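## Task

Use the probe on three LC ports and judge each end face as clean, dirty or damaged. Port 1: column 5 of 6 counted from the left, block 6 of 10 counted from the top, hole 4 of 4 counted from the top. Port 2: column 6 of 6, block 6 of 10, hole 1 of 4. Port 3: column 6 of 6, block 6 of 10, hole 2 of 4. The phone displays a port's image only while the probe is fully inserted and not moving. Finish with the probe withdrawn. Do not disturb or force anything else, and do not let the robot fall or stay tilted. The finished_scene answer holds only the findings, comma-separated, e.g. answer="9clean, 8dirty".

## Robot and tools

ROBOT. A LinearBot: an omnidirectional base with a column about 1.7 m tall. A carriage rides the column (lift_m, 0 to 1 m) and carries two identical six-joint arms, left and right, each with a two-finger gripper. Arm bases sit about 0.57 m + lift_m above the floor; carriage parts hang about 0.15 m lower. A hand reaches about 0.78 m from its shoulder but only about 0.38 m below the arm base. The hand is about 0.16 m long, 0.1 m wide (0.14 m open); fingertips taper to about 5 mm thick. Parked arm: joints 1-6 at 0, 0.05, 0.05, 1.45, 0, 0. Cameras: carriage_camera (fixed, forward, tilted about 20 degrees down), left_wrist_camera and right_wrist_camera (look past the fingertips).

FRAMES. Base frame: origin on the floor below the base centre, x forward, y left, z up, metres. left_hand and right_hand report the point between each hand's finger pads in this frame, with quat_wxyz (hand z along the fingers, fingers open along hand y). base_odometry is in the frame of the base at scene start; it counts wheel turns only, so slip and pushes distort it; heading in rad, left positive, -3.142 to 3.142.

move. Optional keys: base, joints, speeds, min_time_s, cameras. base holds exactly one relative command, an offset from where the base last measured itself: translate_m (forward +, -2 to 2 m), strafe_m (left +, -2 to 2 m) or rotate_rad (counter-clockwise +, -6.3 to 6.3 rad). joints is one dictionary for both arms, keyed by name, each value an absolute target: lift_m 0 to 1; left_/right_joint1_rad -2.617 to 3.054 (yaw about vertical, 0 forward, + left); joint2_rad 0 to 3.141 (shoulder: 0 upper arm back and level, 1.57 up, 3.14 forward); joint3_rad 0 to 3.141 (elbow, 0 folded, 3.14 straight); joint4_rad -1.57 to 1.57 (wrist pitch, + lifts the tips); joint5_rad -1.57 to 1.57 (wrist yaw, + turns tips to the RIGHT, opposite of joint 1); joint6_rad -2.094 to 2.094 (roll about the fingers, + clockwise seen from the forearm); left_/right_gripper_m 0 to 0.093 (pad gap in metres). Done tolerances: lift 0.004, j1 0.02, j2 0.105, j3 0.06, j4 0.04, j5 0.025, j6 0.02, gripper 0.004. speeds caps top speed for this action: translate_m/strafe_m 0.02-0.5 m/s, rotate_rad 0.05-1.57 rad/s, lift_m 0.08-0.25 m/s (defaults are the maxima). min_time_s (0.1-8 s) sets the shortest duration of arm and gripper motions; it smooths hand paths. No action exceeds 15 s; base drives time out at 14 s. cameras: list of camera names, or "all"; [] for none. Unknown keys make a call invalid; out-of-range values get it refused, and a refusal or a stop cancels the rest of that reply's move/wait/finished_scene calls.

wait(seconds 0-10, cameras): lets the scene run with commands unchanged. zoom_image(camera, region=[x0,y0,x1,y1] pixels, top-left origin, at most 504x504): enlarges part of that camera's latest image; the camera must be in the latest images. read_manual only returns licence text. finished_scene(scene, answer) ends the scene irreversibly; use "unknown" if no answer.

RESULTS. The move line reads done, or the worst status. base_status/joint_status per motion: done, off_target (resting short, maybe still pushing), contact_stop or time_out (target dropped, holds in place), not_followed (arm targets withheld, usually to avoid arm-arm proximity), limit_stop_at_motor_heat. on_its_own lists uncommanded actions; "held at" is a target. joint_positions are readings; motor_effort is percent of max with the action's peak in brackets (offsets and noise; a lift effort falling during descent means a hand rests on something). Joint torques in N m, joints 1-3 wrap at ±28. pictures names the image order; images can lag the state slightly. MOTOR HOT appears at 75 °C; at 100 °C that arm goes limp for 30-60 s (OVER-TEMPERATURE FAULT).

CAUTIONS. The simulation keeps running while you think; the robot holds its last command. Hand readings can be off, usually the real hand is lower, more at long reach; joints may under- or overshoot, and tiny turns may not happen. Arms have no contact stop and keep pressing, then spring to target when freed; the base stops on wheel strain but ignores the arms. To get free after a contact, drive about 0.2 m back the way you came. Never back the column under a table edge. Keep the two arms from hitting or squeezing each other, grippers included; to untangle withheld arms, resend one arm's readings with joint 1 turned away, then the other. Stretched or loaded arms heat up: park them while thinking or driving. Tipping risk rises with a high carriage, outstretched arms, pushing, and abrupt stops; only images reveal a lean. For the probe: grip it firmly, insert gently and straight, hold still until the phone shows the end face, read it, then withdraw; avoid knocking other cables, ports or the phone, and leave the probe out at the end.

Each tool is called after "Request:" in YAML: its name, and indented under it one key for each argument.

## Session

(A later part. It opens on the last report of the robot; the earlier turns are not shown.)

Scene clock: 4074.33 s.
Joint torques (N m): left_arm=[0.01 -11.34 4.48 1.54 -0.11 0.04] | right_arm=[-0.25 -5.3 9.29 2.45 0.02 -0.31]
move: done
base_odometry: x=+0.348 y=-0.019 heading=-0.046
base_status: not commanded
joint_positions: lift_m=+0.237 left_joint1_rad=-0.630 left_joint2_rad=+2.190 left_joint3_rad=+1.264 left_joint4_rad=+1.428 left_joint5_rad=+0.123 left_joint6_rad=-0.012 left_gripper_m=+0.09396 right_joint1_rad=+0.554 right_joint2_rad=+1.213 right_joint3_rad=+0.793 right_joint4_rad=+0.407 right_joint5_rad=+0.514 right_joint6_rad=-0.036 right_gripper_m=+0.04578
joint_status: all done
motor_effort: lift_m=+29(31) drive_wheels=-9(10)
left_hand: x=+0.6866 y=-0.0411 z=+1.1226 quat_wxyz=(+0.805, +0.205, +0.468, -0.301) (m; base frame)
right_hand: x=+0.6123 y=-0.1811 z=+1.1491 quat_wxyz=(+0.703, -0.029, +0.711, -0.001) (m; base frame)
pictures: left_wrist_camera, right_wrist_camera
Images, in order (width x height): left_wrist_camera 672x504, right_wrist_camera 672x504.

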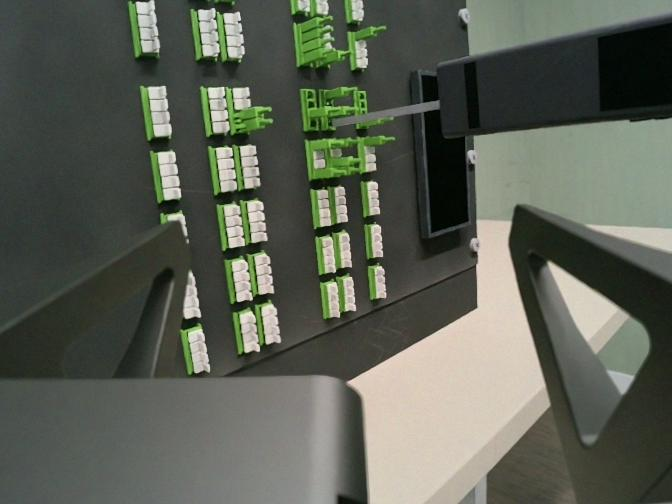

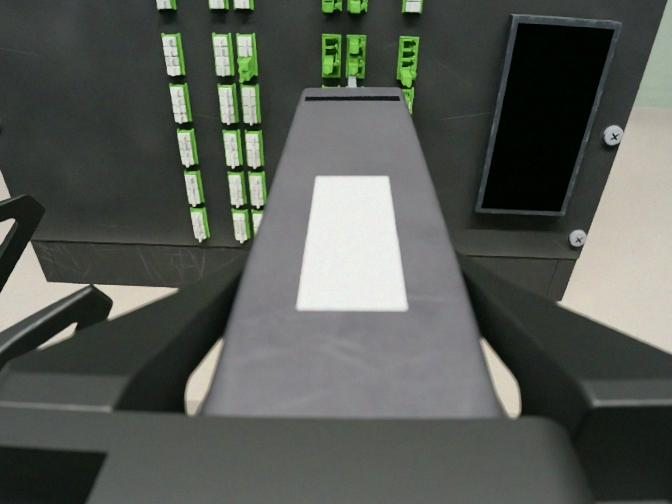

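Request:
move:
  joints: {"right_joint1_rad": 0.5445}
  min_time_s: 1
  cameras: []

Request:
move:
  base: {"translate_m": 0.002}
  speeds: {"translate_m": 0.02}
  cameras: []

Request:
wait:
  seconds: 0.4
  cameras: ["left_wrist_camera","right_wrist_camera"]

Request:
zoom_image:
  camera: "left_wrist_camera"
  region: [310, 100, 350, 140]

Request:
zoom_image:
  camera: "right_wrist_camera"
  region: [342, 56, 366, 80]

Scene clock: 4087.00 s.
Joint torques (N m): left_arm=[0.13 -11.33 4.41 1.53 -0.12 0.08] | right_arm=[-0.55 -5.27 9.37 2.48 0.05 -0.3]
move: done
base_odometry: x=+0.348 y=-0.019 heading=-0.046
base_status: not commanded
joint_positions: lift_m=+0.237 left_joint1_rad=-0.630 left_joint2_rad=+2.190 left_joint3_rad=+1.264 left_joint4_rad=+1.428 left_joint5_rad=+0.123 left_joint6_rad=-0.012 left_gripper_m=+0.09396 right_joint1_rad=+0.554 right_joint2_rad=+1.213 right_joint3_rad=+0.793 right_joint4_rad=+0.407 right_joint5_rad=+0.514 right_joint6_rad=-0.036 right_gripper_m=+0.04578
joint_status: all done
motor_effort: lift_m=+29(29) drive_wheels=-9(10)
left_hand: x=+0.6866 y=-0.0411 z=+1.1226 quat_wxyz=(+0.805, +0.205, +0.468, -0.301) (m; base frame)
right_hand: x=+0.6123 y=-0.1811 z=+1.1491 quat_wxyz=(+0.703, -0.029, +0.711, -0.001) (m; base frame)
pictures: none
No camera images: "cameras" was empty.

Scene clock: 4087.60 s.
Joint torques (N m): left_arm=[0.03 -11.1 4.48 1.55 -0.1 0.05] | right_arm=[-0.25 -5.29 9.32 2.46 0.09 -0.32]
move: done
base_odometry: x=+0.350 y=-0.018 heading=-0.045
base_status: done
joint_positions: lift_m=+0.237 left_joint1_rad=-0.630 left_joint2_rad=+2.190 left_joint3_rad=+1.264 left_joint4_rad=+1.427 left_joint5_rad=+0.123 left_joint6_rad=-0.012 left_gripper_m=+0.09396 right_joint1_rad=+0.552 right_joint2_rad=+1.213 right_joint3_rad=+0.793 right_joint4_rad=+0.406 right_joint5_rad=+0.514 right_joint6_rad=-0.036 right_gripper_m=+0.04578
joint_status: not commanded
motor_effort: lift_m=+29(29) drive_wheels=-9(13)
left_hand: x=+0.6866 y=-0.0412 z=+1.1225 quat_wxyz=(+0.805, +0.205, +0.469, -0.301) (m; base frame)
right_hand: x=+0.6125 y=-0.1819 z=+1.1490 quat_wxyz=(+0.703, -0.028, +0.711, -0.002) (m; base frame)
pictures: none
No camera images: "cameras" was empty.

Scene clock: 4088.00 s.
Joint torques (N m): left_arm=[0.1 -11.21 4.51 1.55 -0.12 0.05] | right_arm=[-0.31 -5.16 9.17 2.47 0.05 -0.31]
base_odometry: x=+0.350 y=-0.018 heading=-0.045
base_status: done
joint_positions: lift_m=+0.237 left_joint1_rad=-0.630 left_joint2_rad=+2.190 left_joint3_rad=+1.264 left_joint4_rad=+1.427 left_joint5_rad=+0.123 left_joint6_rad=-0.012 left_gripper_m=+0.09396 right_joint1_rad=+0.552 right_joint2_rad=+1.213 right_joint3_rad=+0.793 right_joint4_rad=+0.407 right_joint5_rad=+0.514 right_joint6_rad=-0.036 right_gripper_m=+0.04578
joint_status: not commanded
motor_effort: lift_m=+29(29) drive_wheels=-9(13)
left_hand: x=+0.6866 y=-0.0412 z=+1.1225 quat_wxyz=(+0.805, +0.205, +0.469, -0.301) (m; base frame)
right_hand: x=+0.6125 y=-0.1819 z=+1.1491 quat_wxyz=(+0.703, -0.028, +0.711, -0.002) (m; base frame)
wait: 0.40 s; at rest by 0.27 s
pictures: left_wrist_camera, right_wrist_camera
Images, in order (width x height): left_wrist_camera 672x504, right_wrist_camera 672x504.

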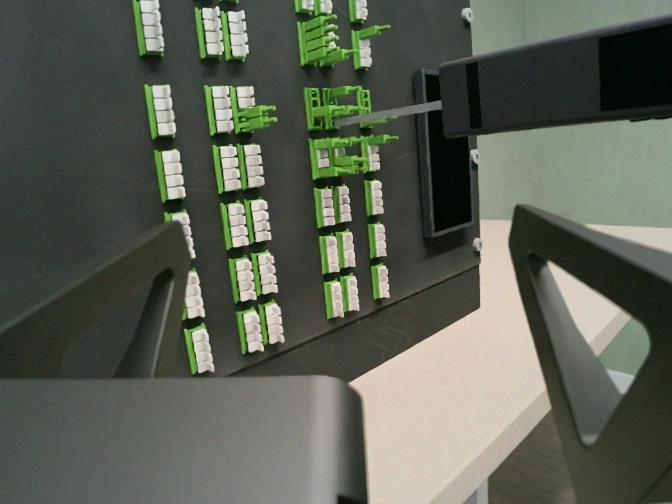

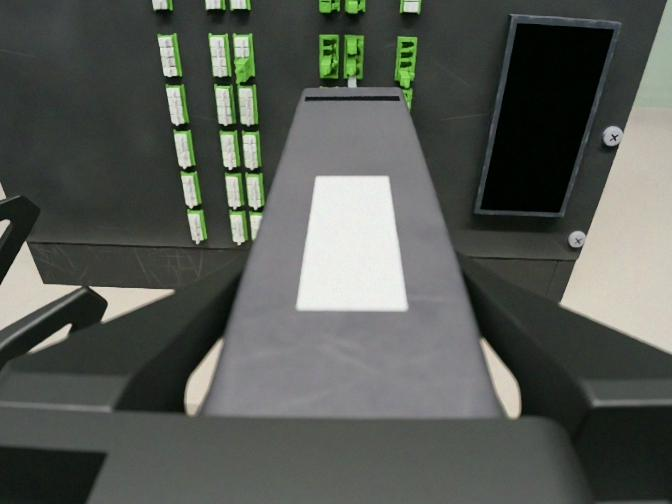

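Scaled by 12.600 from the camera's 672x504 image, which has a finer 960x720 frame.

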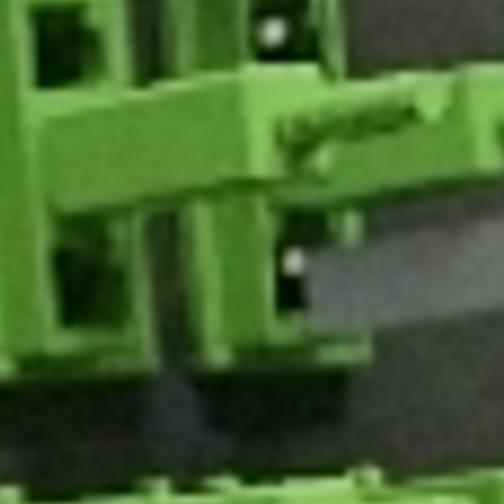

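Scaled by 21.000 from the camera's 672x504 image, which has a finer 960x720 frame.

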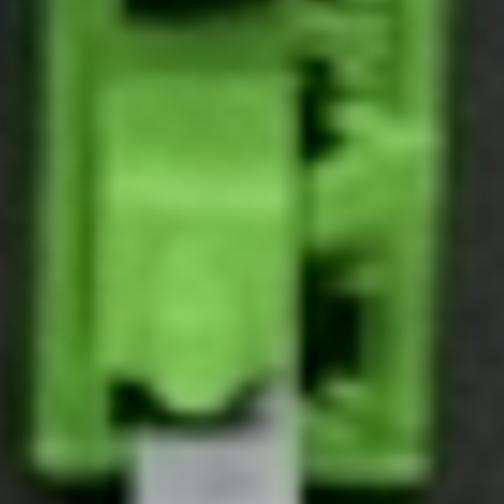

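Request:
move:
  joints: {"right_joint1_rad": 0.5613}
  min_time_s: 1
  cameras: []

Request:
move:
  base: {"translate_m": 0.0015}
  speeds: {"translate_m": 0.02}
  cameras: []

Request:
wait:
  seconds: 0.4
  cameras: ["left_wrist_camera","right_wrist_camera"]

Request:
zoom_image:
  camera: "left_wrist_camera"
  region: [310, 100, 350, 140]

Request:
zoom_image:
  camera: "right_wrist_camera"
  region: [342, 56, 366, 80]

Scene clock: 4100.53 s.
Joint torques (N m): left_arm=[0.14 -11.47 4.41 1.55 -0.12 0.09] | right_arm=[1.02 -5.39 9.44 2.44 0.09 -0.34]
move: done
base_odometry: x=+0.350 y=-0.018 heading=-0.045
base_status: not commanded
joint_positions: lift_m=+0.237 left_joint1_rad=-0.630 left_joint2_rad=+2.190 left_joint3_rad=+1.264 left_joint4_rad=+1.427 left_joint5_rad=+0.123 left_joint6_rad=-0.012 left_gripper_m=+0.09396 right_joint1_rad=+0.552 right_joint2_rad=+1.213 right_joint3_rad=+0.793 right_joint4_rad=+0.407 right_joint5_rad=+0.514 right_joint6_rad=-0.036 right_gripper_m=+0.04578
joint_status: all done
motor_effort: lift_m=+29(29) drive_wheels=-8(9)
left_hand: x=+0.6866 y=-0.0412 z=+1.1225 quat_wxyz=(+0.805, +0.205, +0.469, -0.301) (m; base frame)
right_hand: x=+0.6125 y=-0.1819 z=+1.1491 quat_wxyz=(+0.703, -0.028, +0.711, -0.002) (m; base frame)
pictures: none
No camera images: "cameras" was empty.

Scene clock: 4101.10 s.
Joint torques (N m): left_arm=[0.01 -11.34 4.53 1.57 -0.1 0.06] | right_arm=[0.7 -5.23 9.28 2.41 0.04 -0.33]
move: done
base_odometry: x=+0.352 y=-0.018 heading=-0.044
base_status: done
joint_positions: lift_m=+0.237 left_joint1_rad=-0.630 left_joint2_rad=+2.190 left_joint3_rad=+1.264 left_joint4_rad=+1.427 left_joint5_rad=+0.123 left_joint6_rad=-0.012 left_gripper_m=+0.09396 right_joint1_rad=+0.556 right_joint2_rad=+1.213 right_joint3_rad=+0.793 right_joint4_rad=+0.408 right_joint5_rad=+0.515 right_joint6_rad=-0.036 right_gripper_m=+0.04578
joint_status: not commanded
motor_effort: lift_m=+29(29) drive_wheels=-8(13)
left_hand: x=+0.6867 y=-0.0410 z=+1.1225 quat_wxyz=(+0.805, +0.205, +0.469, -0.300) (m; base frame)
right_hand: x=+0.6119 y=-0.1804 z=+1.1492 quat_wxyz=(+0.703, -0.029, +0.710, +0.000) (m; base frame)
pictures: none
No camera images: "cameras" was empty.

Scene clock: 4101.50 s.
Joint torques (N m): left_arm=[-0.05 -11.38 4.42 1.54 -0.12 0.03] | right_arm=[0.58 -5.3 9.22 2.47 0.04 -0.31]
base_odometry: x=+0.352 y=-0.018 heading=-0.044
base_status: done
joint_positions: lift_m=+0.237 left_joint1_rad=-0.630 left_joint2_rad=+2.190 left_joint3_rad=+1.264 left_joint4_rad=+1.427 left_joint5_rad=+0.123 left_joint6_rad=-0.012 left_gripper_m=+0.09396 right_joint1_rad=+0.556 right_joint2_rad=+1.213 right_joint3_rad=+0.793 right_joint4_rad=+0.408 right_joint5_rad=+0.515 right_joint6_rad=-0.036 right_gripper_m=+0.04578
joint_status: not commanded
motor_effort: lift_m=+29(29) drive_wheels=-8(13)
left_hand: x=+0.6867 y=-0.0410 z=+1.1225 quat_wxyz=(+0.805, +0.205, +0.469, -0.300) (m; base frame)
right_hand: x=+0.6119 y=-0.1804 z=+1.1492 quat_wxyz=(+0.703, -0.029, +0.710, +0.000) (m; base frame)
wait: 0.40 s; at rest by 0.27 s
pictures: left_wrist_camera, right_wrist_camera
Images, in order (width x height): left_wrist_camera 672x504, right_wrist_camera 672x504.

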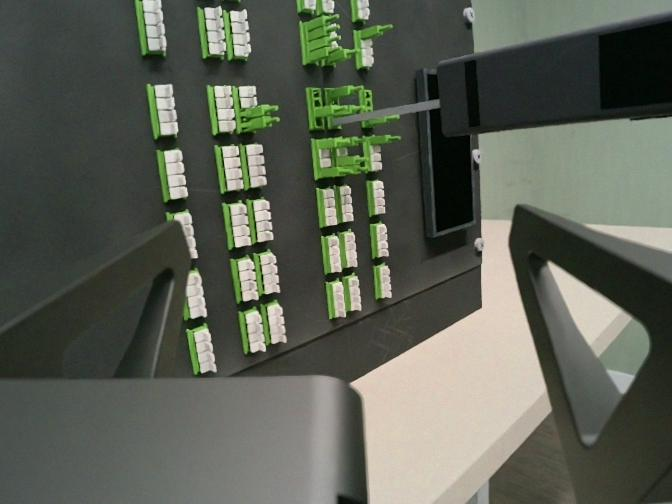

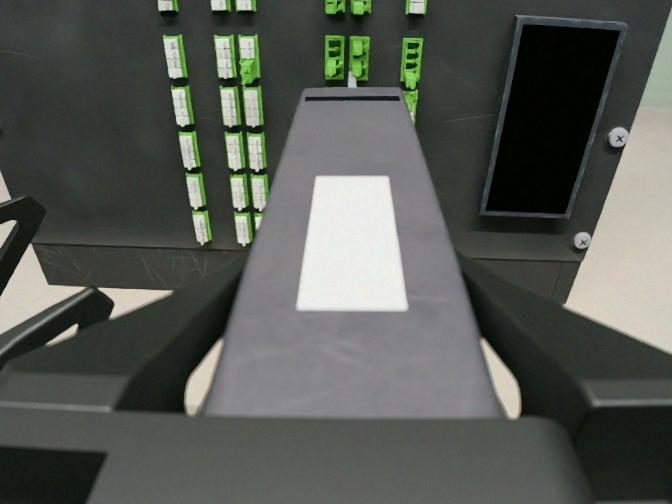

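Scaled by 12.600 from the camera's 672x504 image, which has a finer 960x720 frame.

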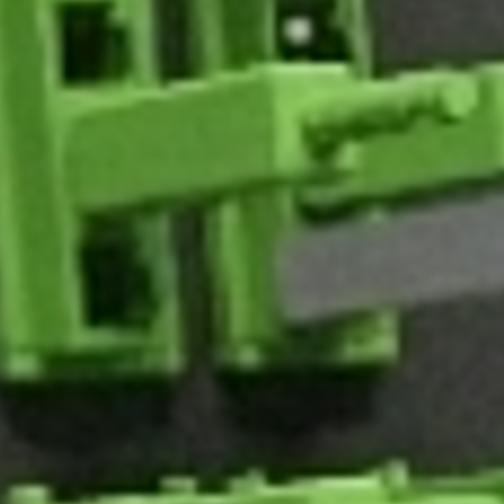

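Scaled by 21.000 from the camera's 672x504 image, which has a finer 960x720 frame.

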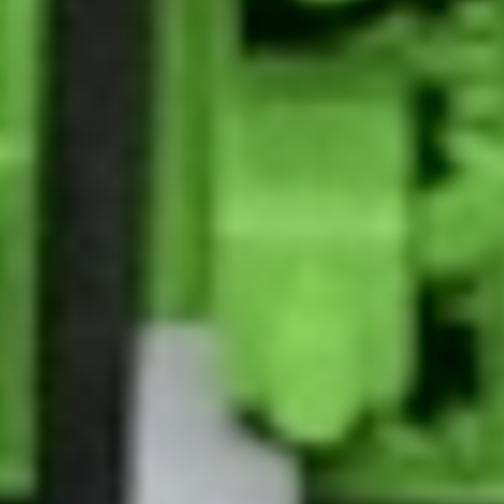

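Request:
move:
  joints: {"right_joint1_rad": 0.5448}
  base: {"translate_m": -0.002}
  speeds: {"translate_m": 0.02}
  cameras: []

Request:
move:
  joints: {"right_joint1_rad": 0.5515}
  base: {"translate_m": 0.001}
  speeds: {"translate_m": 0.02}
  cameras: []

Request:
wait:
  seconds: 0.4
  cameras: ["left_wrist_camera","right_wrist_camera"]

Request:
zoom_image:
  camera: "left_wrist_camera"
  region: [310, 100, 350, 140]

Request:
zoom_image:
  camera: "right_wrist_camera"
  region: [342, 56, 366, 80]

Scene clock: 4120.97 s.
Joint torques (N m): left_arm=[0.16 -11.37 4.41 1.55 -0.11 0.06] | right_arm=[-0.32 -5.42 9.29 2.47 0.03 -0.28]
move: done
base_odometry: x=+0.350 y=-0.018 heading=-0.044
base_status: done
joint_positions: lift_m=+0.237 left_joint1_rad=-0.630 left_joint2_rad=+2.190 left_joint3_rad=+1.264 left_joint4_rad=+1.427 left_joint5_rad=+0.123 left_joint6_rad=-0.012 left_gripper_m=+0.09396 right_joint1_rad=+0.552 right_joint2_rad=+1.213 right_joint3_rad=+0.793 right_joint4_rad=+0.407 right_joint5_rad=+0.515 right_joint6_rad=-0.036 right_gripper_m=+0.04578
joint_status: all done
motor_effort: lift_m=+29(29) drive_wheels=-1(13)
left_hand: x=+0.6865 y=-0.0413 z=+1.1225 quat_wxyz=(+0.805, +0.205, +0.469, -0.301) (m; base frame)
right_hand: x=+0.6125 y=-0.1820 z=+1.1492 quat_wxyz=(+0.703, -0.028, +0.710, -0.002) (m; base frame)
pictures: none
No camera images: "cameras" was empty.

Scene clock: 4121.50 s.
Joint torques (N m): left_arm=[0.13 -11.17 4.44 1.51 -0.11 0.05] | right_arm=[0.08 -5.42 9.16 2.47 0.04 -0.32]
move: done
base_odometry: x=+0.351 y=-0.018 heading=-0.044
base_status: done
joint_positions: lift_m=+0.237 left_joint1_rad=-0.630 left_joint2_rad=+2.190 left_joint3_rad=+1.264 left_joint4_rad=+1.427 left_joint5_rad=+0.123 left_joint6_rad=-0.012 left_gripper_m=+0.09396 right_joint1_rad=+0.552 right_joint2_rad=+1.213 right_joint3_rad=+0.793 right_joint4_rad=+0.408 right_joint5_rad=+0.514 right_joint6_rad=-0.036 right_gripper_m=+0.04578
joint_status: all done
motor_effort: lift_m=+29(29) drive_wheels=-3(10)
left_hand: x=+0.6865 y=-0.0413 z=+1.1225 quat_wxyz=(+0.805, +0.205, +0.469, -0.301) (m; base frame)
right_hand: x=+0.6125 y=-0.1819 z=+1.1492 quat_wxyz=(+0.703, -0.028, +0.710, -0.002) (m; base frame)
pictures: none
No camera images: "cameras" was empty.

Scene clock: 4121.90 s.
Joint torques (N m): left_arm=[0.06 -11.28 4.51 1.56 -0.13 0.06] | right_arm=[0.2 -5.31 9.17 2.45 0.04 -0.26]
base_odometry: x=+0.351 y=-0.018 heading=-0.044
base_status: done
joint_positions: lift_m=+0.237 left_joint1_rad=-0.630 left_joint2_rad=+2.190 left_joint3_rad=+1.264 left_joint4_rad=+1.427 left_joint5_rad=+0.123 left_joint6_rad=-0.012 left_gripper_m=+0.09396 right_joint1_rad=+0.552 right_joint2_rad=+1.213 right_joint3_rad=+0.793 right_joint4_rad=+0.408 right_joint5_rad=+0.514 right_joint6_rad=-0.036 right_gripper_m=+0.04578
joint_status: all done
motor_effort: lift_m=+29(29) drive_wheels=-3(10)
left_hand: x=+0.6865 y=-0.0413 z=+1.1225 quat_wxyz=(+0.805, +0.205, +0.469, -0.301) (m; base frame)
right_hand: x=+0.6125 y=-0.1819 z=+1.1492 quat_wxyz=(+0.703, -0.028, +0.710, -0.002) (m; base frame)
wait: 0.40 s; at rest by 0.27 s
pictures: left_wrist_camera, right_wrist_camera
Images, in order (width x height): left_wrist_camera 672x504, right_wrist_camera 672x504.

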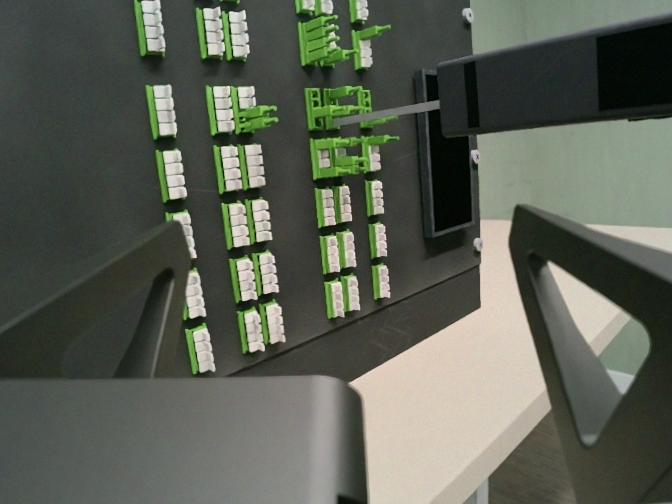

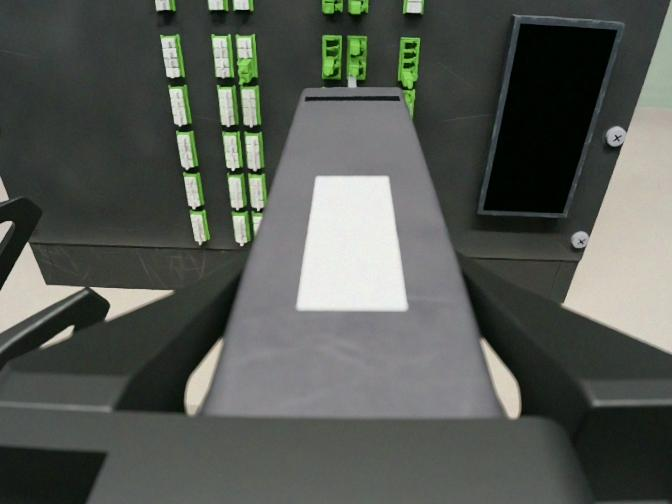

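Scaled by 12.600 from the camera's 672x504 image, which has a finer 960x720 frame.

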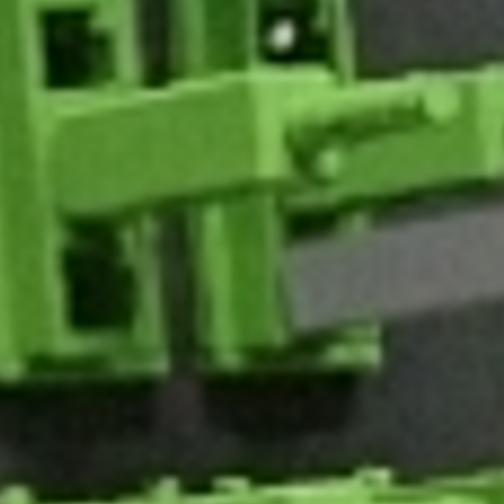

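Scaled by 21.000 from the camera's 672x504 image, which has a finer 960x720 frame.

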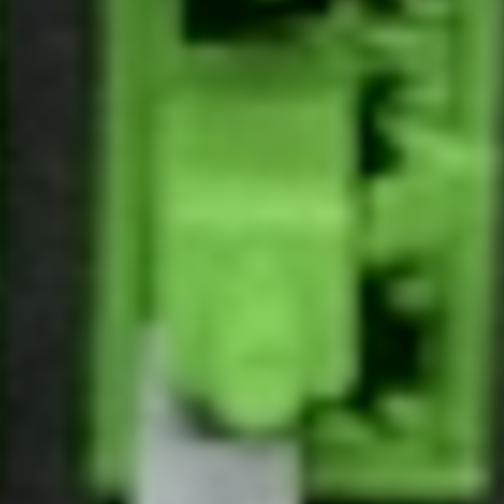

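Request:
move:
  joints: {"right_joint1_rad": 0.5418}
  min_time_s: 1
  cameras: ["left_wrist_camera","right_wrist_camera"]

Request:
zoom_image:
  camera: "left_wrist_camera"
  region: [310, 100, 350, 140]

Request:
zoom_image:
  camera: "right_wrist_camera"
  region: [342, 56, 366, 80]

Scene clock: 4131.77 s.
Joint torques (N m): left_arm=[0.03 -11.37 4.44 1.53 -0.11 0.08] | right_arm=[-0.61 -5.3 9.4 2.49 0.02 -0.33]
move: done
base_odometry: x=+0.351 y=-0.018 heading=-0.044
base_status: not commanded
joint_positions: lift_m=+0.237 left_joint1_rad=-0.630 left_joint2_rad=+2.190 left_joint3_rad=+1.264 left_joint4_rad=+1.427 left_joint5_rad=+0.123 left_joint6_rad=-0.012 left_gripper_m=+0.09396 right_joint1_rad=+0.552 right_joint2_rad=+1.213 right_joint3_rad=+0.793 right_joint4_rad=+0.408 right_joint5_rad=+0.514 right_joint6_rad=-0.036 right_gripper_m=+0.04578
joint_status: all done
motor_effort: lift_m=+29(29) drive_wheels=-3(3)
left_hand: x=+0.6865 y=-0.0413 z=+1.1225 quat_wxyz=(+0.805, +0.205, +0.469, -0.301) (m; base frame)
right_hand: x=+0.6125 y=-0.1819 z=+1.1492 quat_wxyz=(+0.703, -0.028, +0.710, -0.002) (m; base frame)
pictures: left_wrist_camera, right_wrist_camera
Images, in order (width x height): left_wrist_camera 672x504, right_wrist_camera 672x504.

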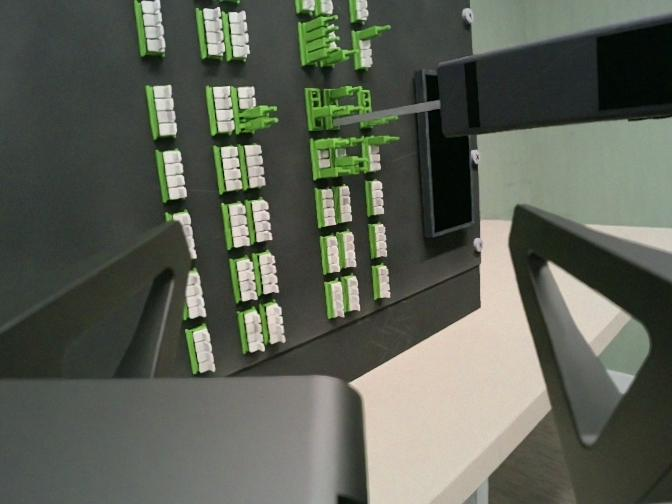

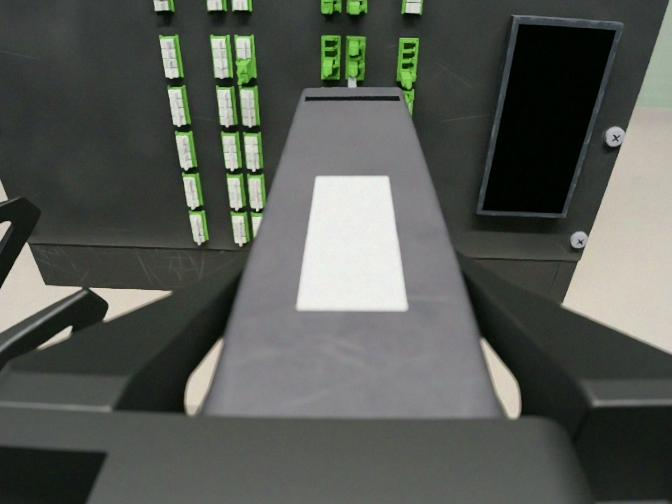

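Scaled by 12.600 from the camera's 672x504 image, which has a finer 960x720 frame.

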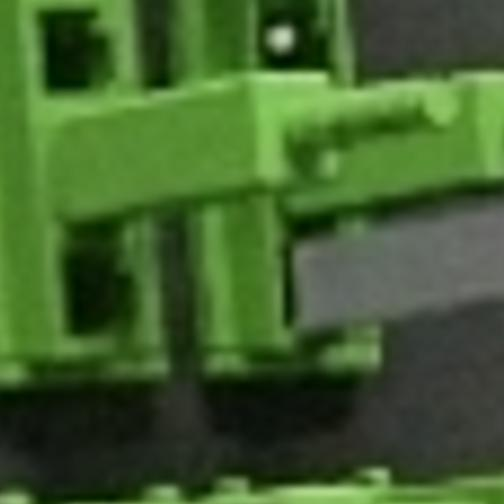

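Scaled by 21.000 from the camera's 672x504 image, which has a finer 960x720 frame.

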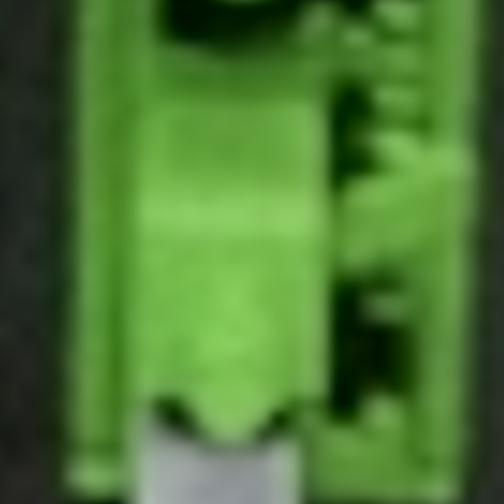

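Request:
move:
  joints: {"right_joint1_rad": 0.545}
  base: {"translate_m": 0.0015}
  speeds: {"translate_m": 0.02}
  cameras: []

Request:
wait:
  seconds: 0.4
  cameras: ["left_wrist_camera","right_wrist_camera"]

Request:
zoom_image:
  camera: "left_wrist_camera"
  region: [310, 100, 350, 140]

Request:
zoom_image:
  camera: "right_wrist_camera"
  region: [342, 56, 366, 80]

Scene clock: 4139.60 s.
Joint torques (N m): left_arm=[0.16 -11.22 4.42 1.56 -0.14 0.08] | right_arm=[-0.24 -5.29 9.17 2.48 0.03 -0.28]
move: done
base_odometry: x=+0.352 y=-0.018 heading=-0.043
base_status: done
joint_positions: lift_m=+0.237 left_joint1_rad=-0.630 left_joint2_rad=+2.190 left_joint3_rad=+1.264 left_joint4_rad=+1.427 left_joint5_rad=+0.123 left_joint6_rad=-0.012 left_gripper_m=+0.09396 right_joint1_rad=+0.551 right_joint2_rad=+1.213 right_joint3_rad=+0.793 right_joint4_rad=+0.408 right_joint5_rad=+0.516 right_joint6_rad=-0.036 right_gripper_m=+0.04578
joint_status: all done
motor_effort: lift_m=+29(29) drive_wheels=-6(10)
left_hand: x=+0.6866 y=-0.0412 z=+1.1225 quat_wxyz=(+0.805, +0.205, +0.469, -0.301) (m; base frame)
right_hand: x=+0.6127 y=-0.1826 z=+1.1492 quat_wxyz=(+0.703, -0.027, +0.710, -0.003) (m; base frame)
pictures: none
No camera images: "cameras" was empty.

Scene clock: 4140.00 s.
Joint torques (N m): left_arm=[-0.01 -11.29 4.51 1.54 -0.1 0.08] | right_arm=[-0.27 -5.37 9.28 2.44 -0.01 -0.29]
base_odometry: x=+0.352 y=-0.018 heading=-0.043
base_status: done
joint_positions: lift_m=+0.237 left_joint1_rad=-0.630 left_joint2_rad=+2.190 left_joint3_rad=+1.264 left_joint4_rad=+1.427 left_joint5_rad=+0.123 left_joint6_rad=-0.012 left_gripper_m=+0.09396 right_joint1_rad=+0.551 right_joint2_rad=+1.213 right_joint3_rad=+0.793 right_joint4_rad=+0.408 right_joint5_rad=+0.516 right_joint6_rad=-0.036 right_gripper_m=+0.04578
joint_status: all done
motor_effort: lift_m=+29(29) drive_wheels=-6(10)
left_hand: x=+0.6866 y=-0.0412 z=+1.1225 quat_wxyz=(+0.805, +0.205, +0.469, -0.301) (m; base frame)
right_hand: x=+0.6127 y=-0.1825 z=+1.1492 quat_wxyz=(+0.703, -0.027, +0.710, -0.002) (m; base frame)
wait: 0.40 s; at rest by 0.27 s
pictures: left_wrist_camera, right_wrist_camera
Images, in order (width x height): left_wrist_camera 672x504, right_wrist_camera 672x504.

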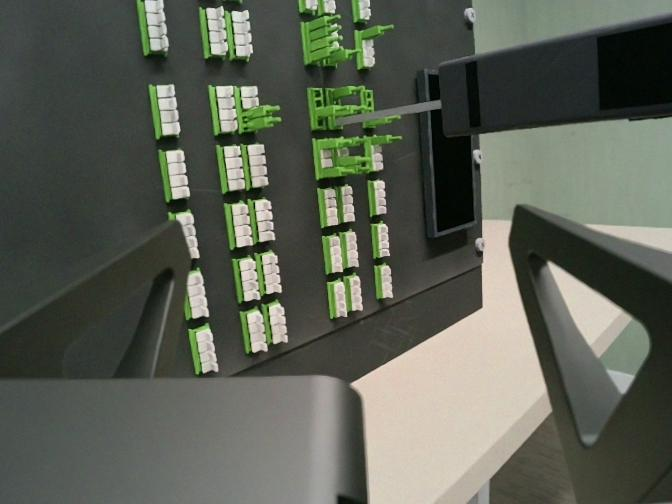

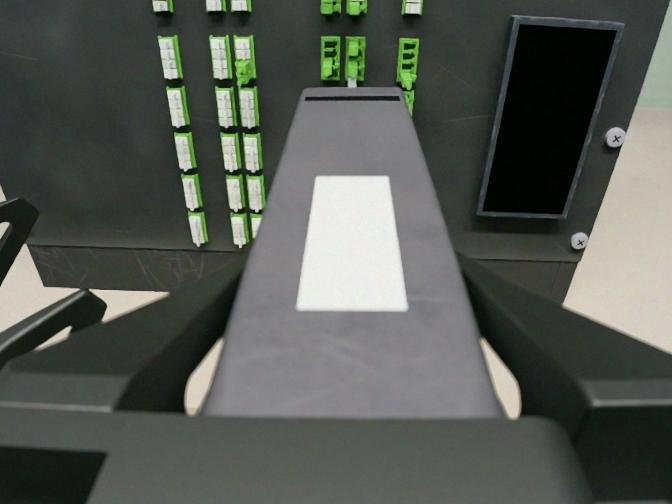

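Scaled by 12.600 from the camera's 672x504 image, which has a finer 960x720 frame.

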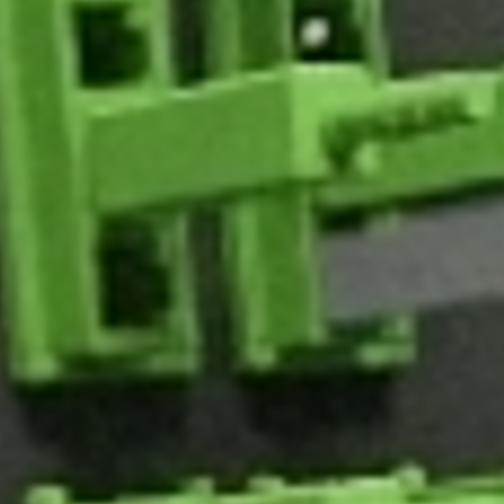

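Scaled by 21.000 from the camera's 672x504 image, which has a finer 960x720 frame.

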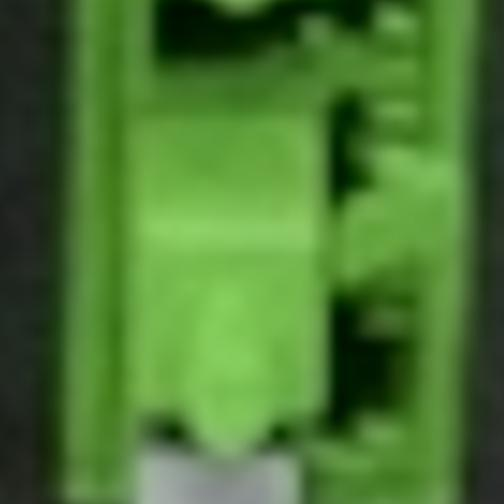

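Request:
move:
  base: {"translate_m": 0.002}
  speeds: {"translate_m": 0.02}
  cameras: []

Request:
wait:
  seconds: 0.4
  cameras: ["left_wrist_camera","right_wrist_camera"]

Request:
zoom_image:
  camera: "left_wrist_camera"
  region: [310, 100, 350, 140]

Request:
zoom_image:
  camera: "right_wrist_camera"
  region: [342, 60, 366, 84]

Scene clock: 4150.03 s.
Joint torques (N m): left_arm=[0.08 -11.1 4.16 1.53 -0.11 0.13] | right_arm=[-0.03 -5.31 9.39 2.44 -0.03 -0.33]
move: done
base_odometry: x=+0.354 y=-0.018 heading=-0.042
base_status: done
joint_positions: lift_m=+0.237 left_joint1_rad=-0.630 left_joint2_rad=+2.190 left_joint3_rad=+1.264 left_joint4_rad=+1.427 left_joint5_rad=+0.123 left_joint6_rad=-0.012 left_gripper_m=+0.09396 right_joint1_rad=+0.550 right_joint2_rad=+1.213 right_joint3_rad=+0.793 right_joint4_rad=+0.408 right_joint5_rad=+0.517 right_joint6_rad=-0.036 right_gripper_m=+0.04578
joint_status: not commanded
motor_effort: lift_m=+29(29) drive_wheels=-8(14)
left_hand: x=+0.6866 y=-0.0412 z=+1.1225 quat_wxyz=(+0.805, +0.205, +0.469, -0.301) (m; base frame)
right_hand: x=+0.6128 y=-0.1830 z=+1.1492 quat_wxyz=(+0.703, -0.027, +0.710, -0.003) (m; base frame)
pictures: none
No camera images: "cameras" was empty.

Scene clock: 4150.43 s.
Joint torques (N m): left_arm=[0.05 -11.4 4.42 1.5 -0.11 0.05] | right_arm=[-0.08 -5.3 9.17 2.46 0.06 -0.27]
base_odometry: x=+0.354 y=-0.018 heading=-0.042
base_status: done
joint_positions: lift_m=+0.237 left_joint1_rad=-0.630 left_joint2_rad=+2.190 left_joint3_rad=+1.264 left_joint4_rad=+1.427 left_joint5_rad=+0.123 left_joint6_rad=-0.012 left_gripper_m=+0.09396 right_joint1_rad=+0.550 right_joint2_rad=+1.213 right_joint3_rad=+0.793 right_joint4_rad=+0.408 right_joint5_rad=+0.517 right_joint6_rad=-0.036 right_gripper_m=+0.04578
joint_status: not commanded
motor_effort: lift_m=+29(29) drive_wheels=-8(14)
left_hand: x=+0.6866 y=-0.0412 z=+1.1225 quat_wxyz=(+0.805, +0.205, +0.469, -0.301) (m; base frame)
right_hand: x=+0.6128 y=-0.1830 z=+1.1492 quat_wxyz=(+0.703, -0.027, +0.710, -0.003) (m; base frame)
wait: 0.40 s; at rest by 0.27 s
pictures: left_wrist_camera, right_wrist_camera
Images, in order (width x height): left_wrist_camera 672x504, right_wrist_camera 672x504.

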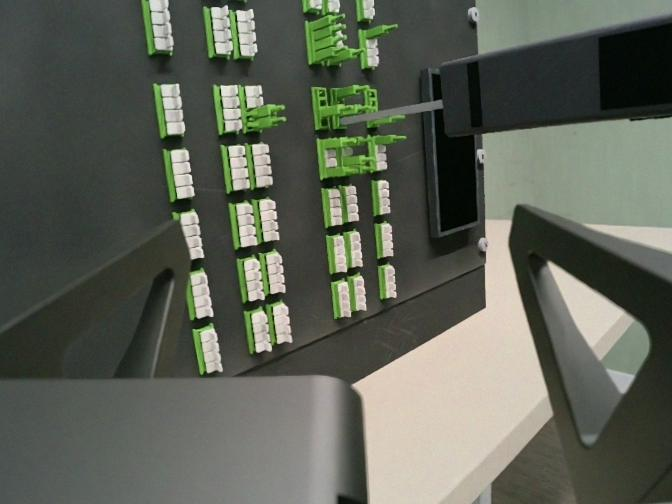

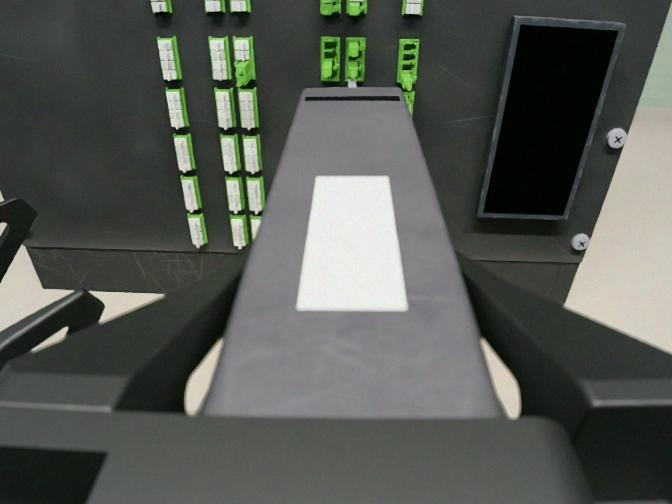

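Scaled by 12.600 from the camera's 672x504 image, which has a finer 960x720 frame.

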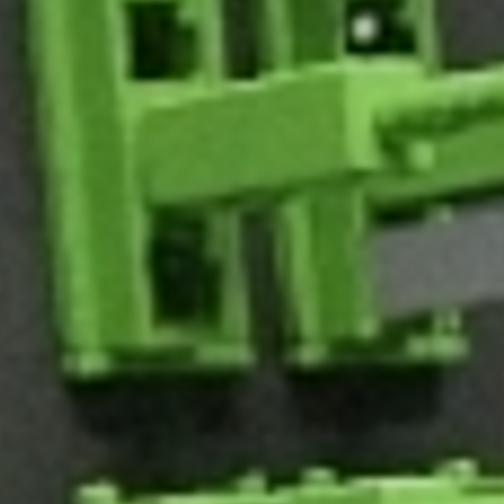

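Scaled by 21.000 from the camera's 672x504 image, which has a finer 960x720 frame.

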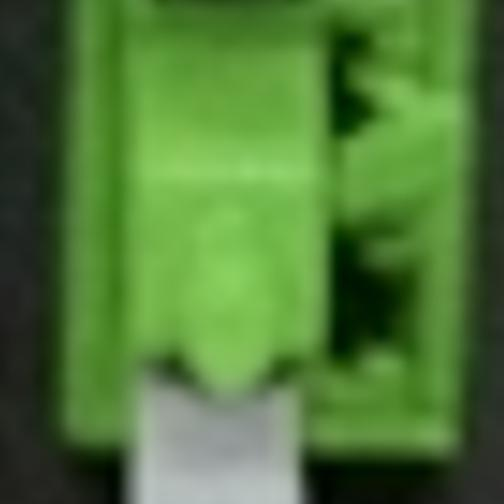

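Request:
move:
  base: {"translate_m": 0.003}
  speeds: {"translate_m": 0.02}
  cameras: []

Request:
wait:
  seconds: 0.4
  cameras: ["left_wrist_camera","right_wrist_camera"]

Request:
zoom_image:
  camera: "left_wrist_camera"
  region: [310, 100, 350, 140]

Request:
zoom_image:
  camera: "right_wrist_camera"
  region: [342, 60, 366, 84]

Scene clock: 4161.43 s.
Joint torques (N m): left_arm=[0.05 -11.37 4.48 1.53 -0.11 0.05] | right_arm=[-0.24 -5.37 9.33 2.45 0 -0.31]
move: done
base_odometry: x=+0.357 y=-0.018 heading=-0.041
base_status: done
joint_positions: lift_m=+0.237 left_joint1_rad=-0.630 left_joint2_rad=+2.190 left_joint3_rad=+1.264 left_joint4_rad=+1.427 left_joint5_rad=+0.123 left_joint6_rad=-0.012 left_gripper_m=+0.09396 right_joint1_rad=+0.549 right_joint2_rad=+1.213 right_joint3_rad=+0.793 right_joint4_rad=+0.408 right_joint5_rad=+0.520 right_joint6_rad=-0.036 right_gripper_m=+0.04578
joint_status: not commanded
motor_effort: lift_m=+29(29) drive_wheels=-10(14)
left_hand: x=+0.6866 y=-0.0412 z=+1.1224 quat_wxyz=(+0.805, +0.205, +0.469, -0.301) (m; base frame)
right_hand: x=+0.6129 y=-0.1838 z=+1.1492 quat_wxyz=(+0.703, -0.025, +0.710, -0.004) (m; base frame)
pictures: none
No camera images: "cameras" was empty.

Scene clock: 4161.83 s.
Joint torques (N m): left_arm=[0.2 -11.41 4.56 1.54 -0.11 0.04] | right_arm=[-0.2 -5.24 9.32 2.44 -0.01 -0.32]
base_odometry: x=+0.357 y=-0.018 heading=-0.041
base_status: done
joint_positions: lift_m=+0.237 left_joint1_rad=-0.630 left_joint2_rad=+2.190 left_joint3_rad=+1.264 left_joint4_rad=+1.427 left_joint5_rad=+0.123 left_joint6_rad=-0.012 left_gripper_m=+0.09396 right_joint1_rad=+0.549 right_joint2_rad=+1.213 right_joint3_rad=+0.793 right_joint4_rad=+0.408 right_joint5_rad=+0.520 right_joint6_rad=-0.036 right_gripper_m=+0.04578
joint_status: not commanded
motor_effort: lift_m=+29(29) drive_wheels=-10(14)
left_hand: x=+0.6866 y=-0.0412 z=+1.1224 quat_wxyz=(+0.805, +0.205, +0.469, -0.301) (m; base frame)
right_hand: x=+0.6129 y=-0.1838 z=+1.1492 quat_wxyz=(+0.703, -0.025, +0.710, -0.004) (m; base frame)
wait: 0.40 s; at rest by 0.27 s
pictures: left_wrist_camera, right_wrist_camera
Images, in order (width x height): left_wrist_camera 672x504, right_wrist_camera 672x504.

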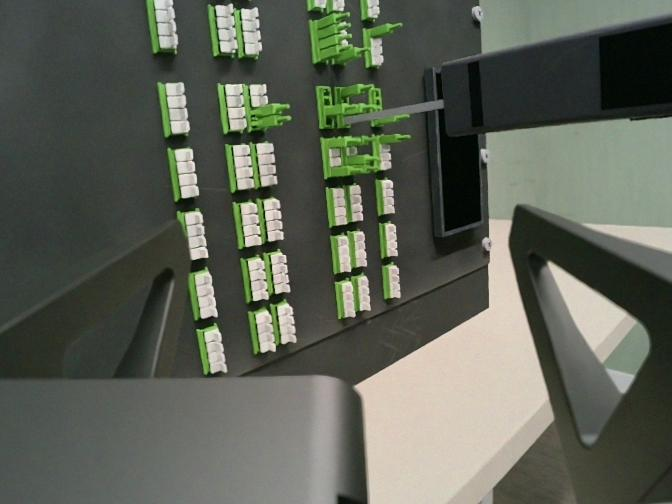

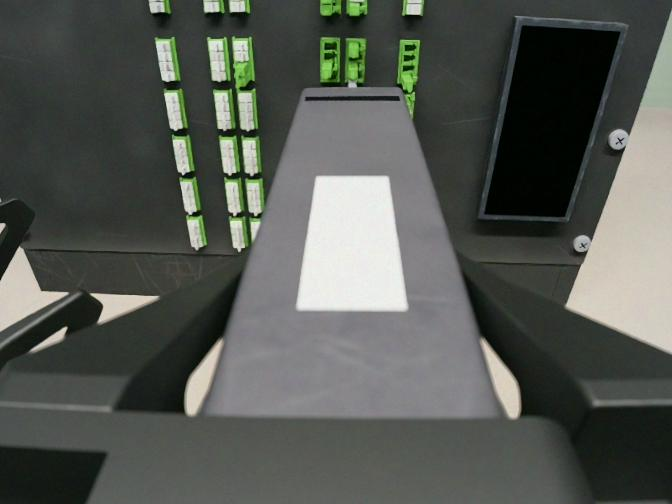

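Scaled by 12.600 from the camera's 672x504 image, which has a finer 960x720 frame.

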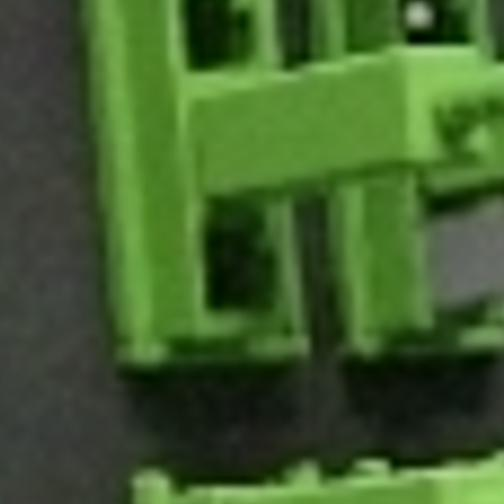

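Scaled by 21.000 from the camera's 672x504 image, which has a finer 960x720 frame.

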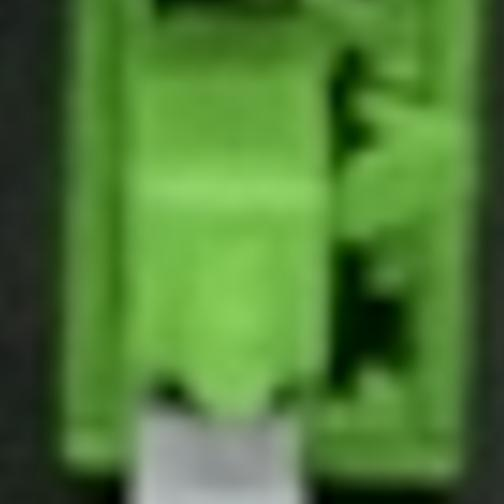

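Request:
move:
  joints: {"right_joint1_rad": 0.5405}
  base: {"translate_m": 0.0025}
  speeds: {"translate_m": 0.02}
  cameras: []

Request:
move:
  base: {"translate_m": 0.0025}
  speeds: {"translate_m": 0.02}
  cameras: []

Request:
wait:
  seconds: 0.4
  cameras: ["left_wrist_camera","right_wrist_camera"]

Request:
zoom_image:
  camera: "right_wrist_camera"
  region: [342, 60, 366, 84]

Scene clock: 4176.10 s.
Joint torques (N m): left_arm=[0.13 -11.41 4.51 1.51 -0.11 0.07] | right_arm=[-0.21 -5.33 9.29 2.47 -0.05 -0.3]
move: done
base_odometry: x=+0.359 y=-0.017 heading=-0.040
base_status: done
joint_positions: lift_m=+0.237 left_joint1_rad=-0.630 left_joint2_rad=+2.190 left_joint3_rad=+1.264 left_joint4_rad=+1.427 left_joint5_rad=+0.123 left_joint6_rad=-0.012 left_gripper_m=+0.09396 right_joint1_rad=+0.547 right_joint2_rad=+1.213 right_joint3_rad=+0.793 right_joint4_rad=+0.407 right_joint5_rad=+0.521 right_joint6_rad=-0.036 right_gripper_m=+0.04578
joint_status: all done
motor_effort: lift_m=+29(29) drive_wheels=-9(15)
left_hand: x=+0.6866 y=-0.0412 z=+1.1225 quat_wxyz=(+0.805, +0.205, +0.469, -0.301) (m; base frame)
right_hand: x=+0.6132 y=-0.1847 z=+1.1492 quat_wxyz=(+0.703, -0.024, +0.711, -0.006) (m; base frame)
pictures: none
No camera images: "cameras" was empty.

Scene clock: 4176.77 s.
Joint torques (N m): left_arm=[0.08 -11.21 4.46 1.55 -0.14 0.06] | right_arm=[-0.81 -4.6 9.29 2.59 -0.14 -0.31]
move: done
base_odometry: x=+0.361 y=-0.017 heading=-0.039
base_status: done
joint_positions: lift_m=+0.237 left_joint1_rad=-0.630 left_joint2_rad=+2.190 left_joint3_rad=+1.264 left_joint4_rad=+1.427 left_joint5_rad=+0.123 left_joint6_rad=-0.012 left_gripper_m=+0.09396 right_joint1_rad=+0.552 right_joint2_rad=+1.206 right_joint3_rad=+0.793 right_joint4_rad=+0.398 right_joint5_rad=+0.529 right_joint6_rad=-0.036 right_gripper_m=+0.04578
joint_status: not commanded
motor_effort: lift_m=+29(29) drive_wheels=+10(16)
left_hand: x=+0.6866 y=-0.0412 z=+1.1225 quat_wxyz=(+0.805, +0.205, +0.469, -0.301) (m; base frame)
right_hand: x=+0.6114 y=-0.1853 z=+1.1500 quat_wxyz=(+0.703, -0.023, +0.711, -0.007) (m; base frame)
pictures: none
No camera images: "cameras" was empty.

Scene clock: 4177.17 s.
Joint torques (N m): left_arm=[-0.03 -11.41 4.41 1.5 -0.1 0.05] | right_arm=[-0.77 -4.62 9.32 2.56 -0.14 -0.3]
base_odometry: x=+0.361 y=-0.017 heading=-0.039
base_status: done
joint_positions: lift_m=+0.237 left_joint1_rad=-0.630 left_joint2_rad=+2.190 left_joint3_rad=+1.264 left_joint4_rad=+1.427 left_joint5_rad=+0.123 left_joint6_rad=-0.012 left_gripper_m=+0.09396 right_joint1_rad=+0.552 right_joint2_rad=+1.206 right_joint3_rad=+0.793 right_joint4_rad=+0.398 right_joint5_rad=+0.529 right_joint6_rad=-0.036 right_gripper_m=+0.04578
joint_status: not commanded
motor_effort: lift_m=+29(29) drive_wheels=+10(16)
left_hand: x=+0.6866 y=-0.0412 z=+1.1225 quat_wxyz=(+0.805, +0.205, +0.469, -0.301) (m; base frame)
right_hand: x=+0.6114 y=-0.1853 z=+1.1500 quat_wxyz=(+0.703, -0.023, +0.711, -0.007) (m; base frame)
wait: 0.40 s; at rest by 0.27 s
pictures: left_wrist_camera, right_wrist_camera
Images, in order (width x height): left_wrist_camera 672x504, right_wrist_camera 672x504.

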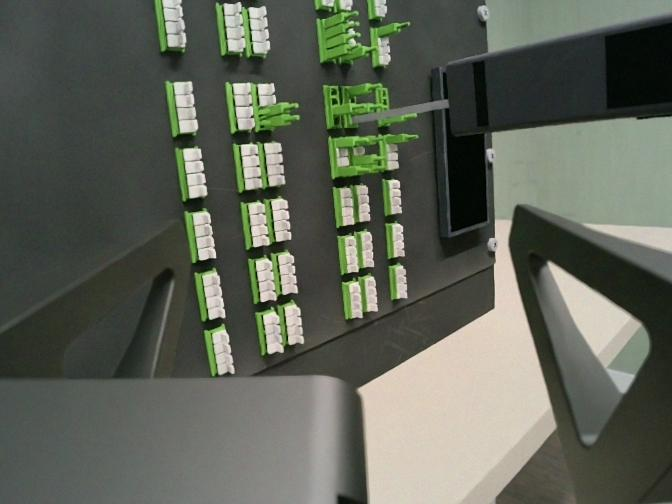

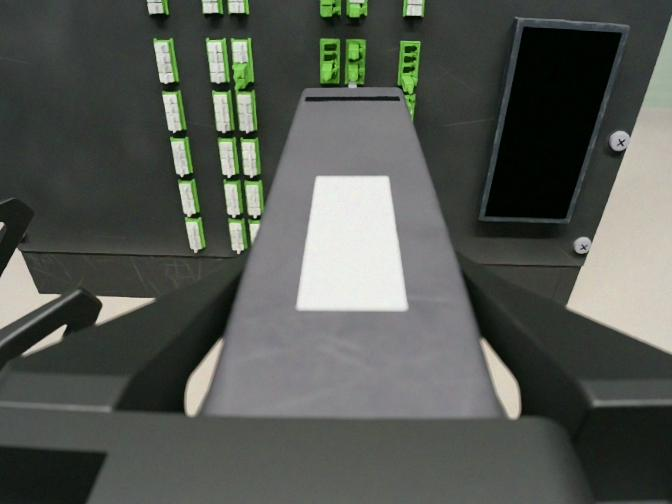

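Scaled by 21.000 from the camera's 672x504 image, which has a finer 960x720 frame.

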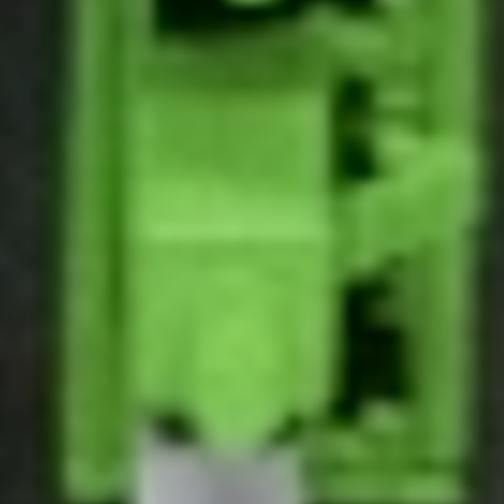

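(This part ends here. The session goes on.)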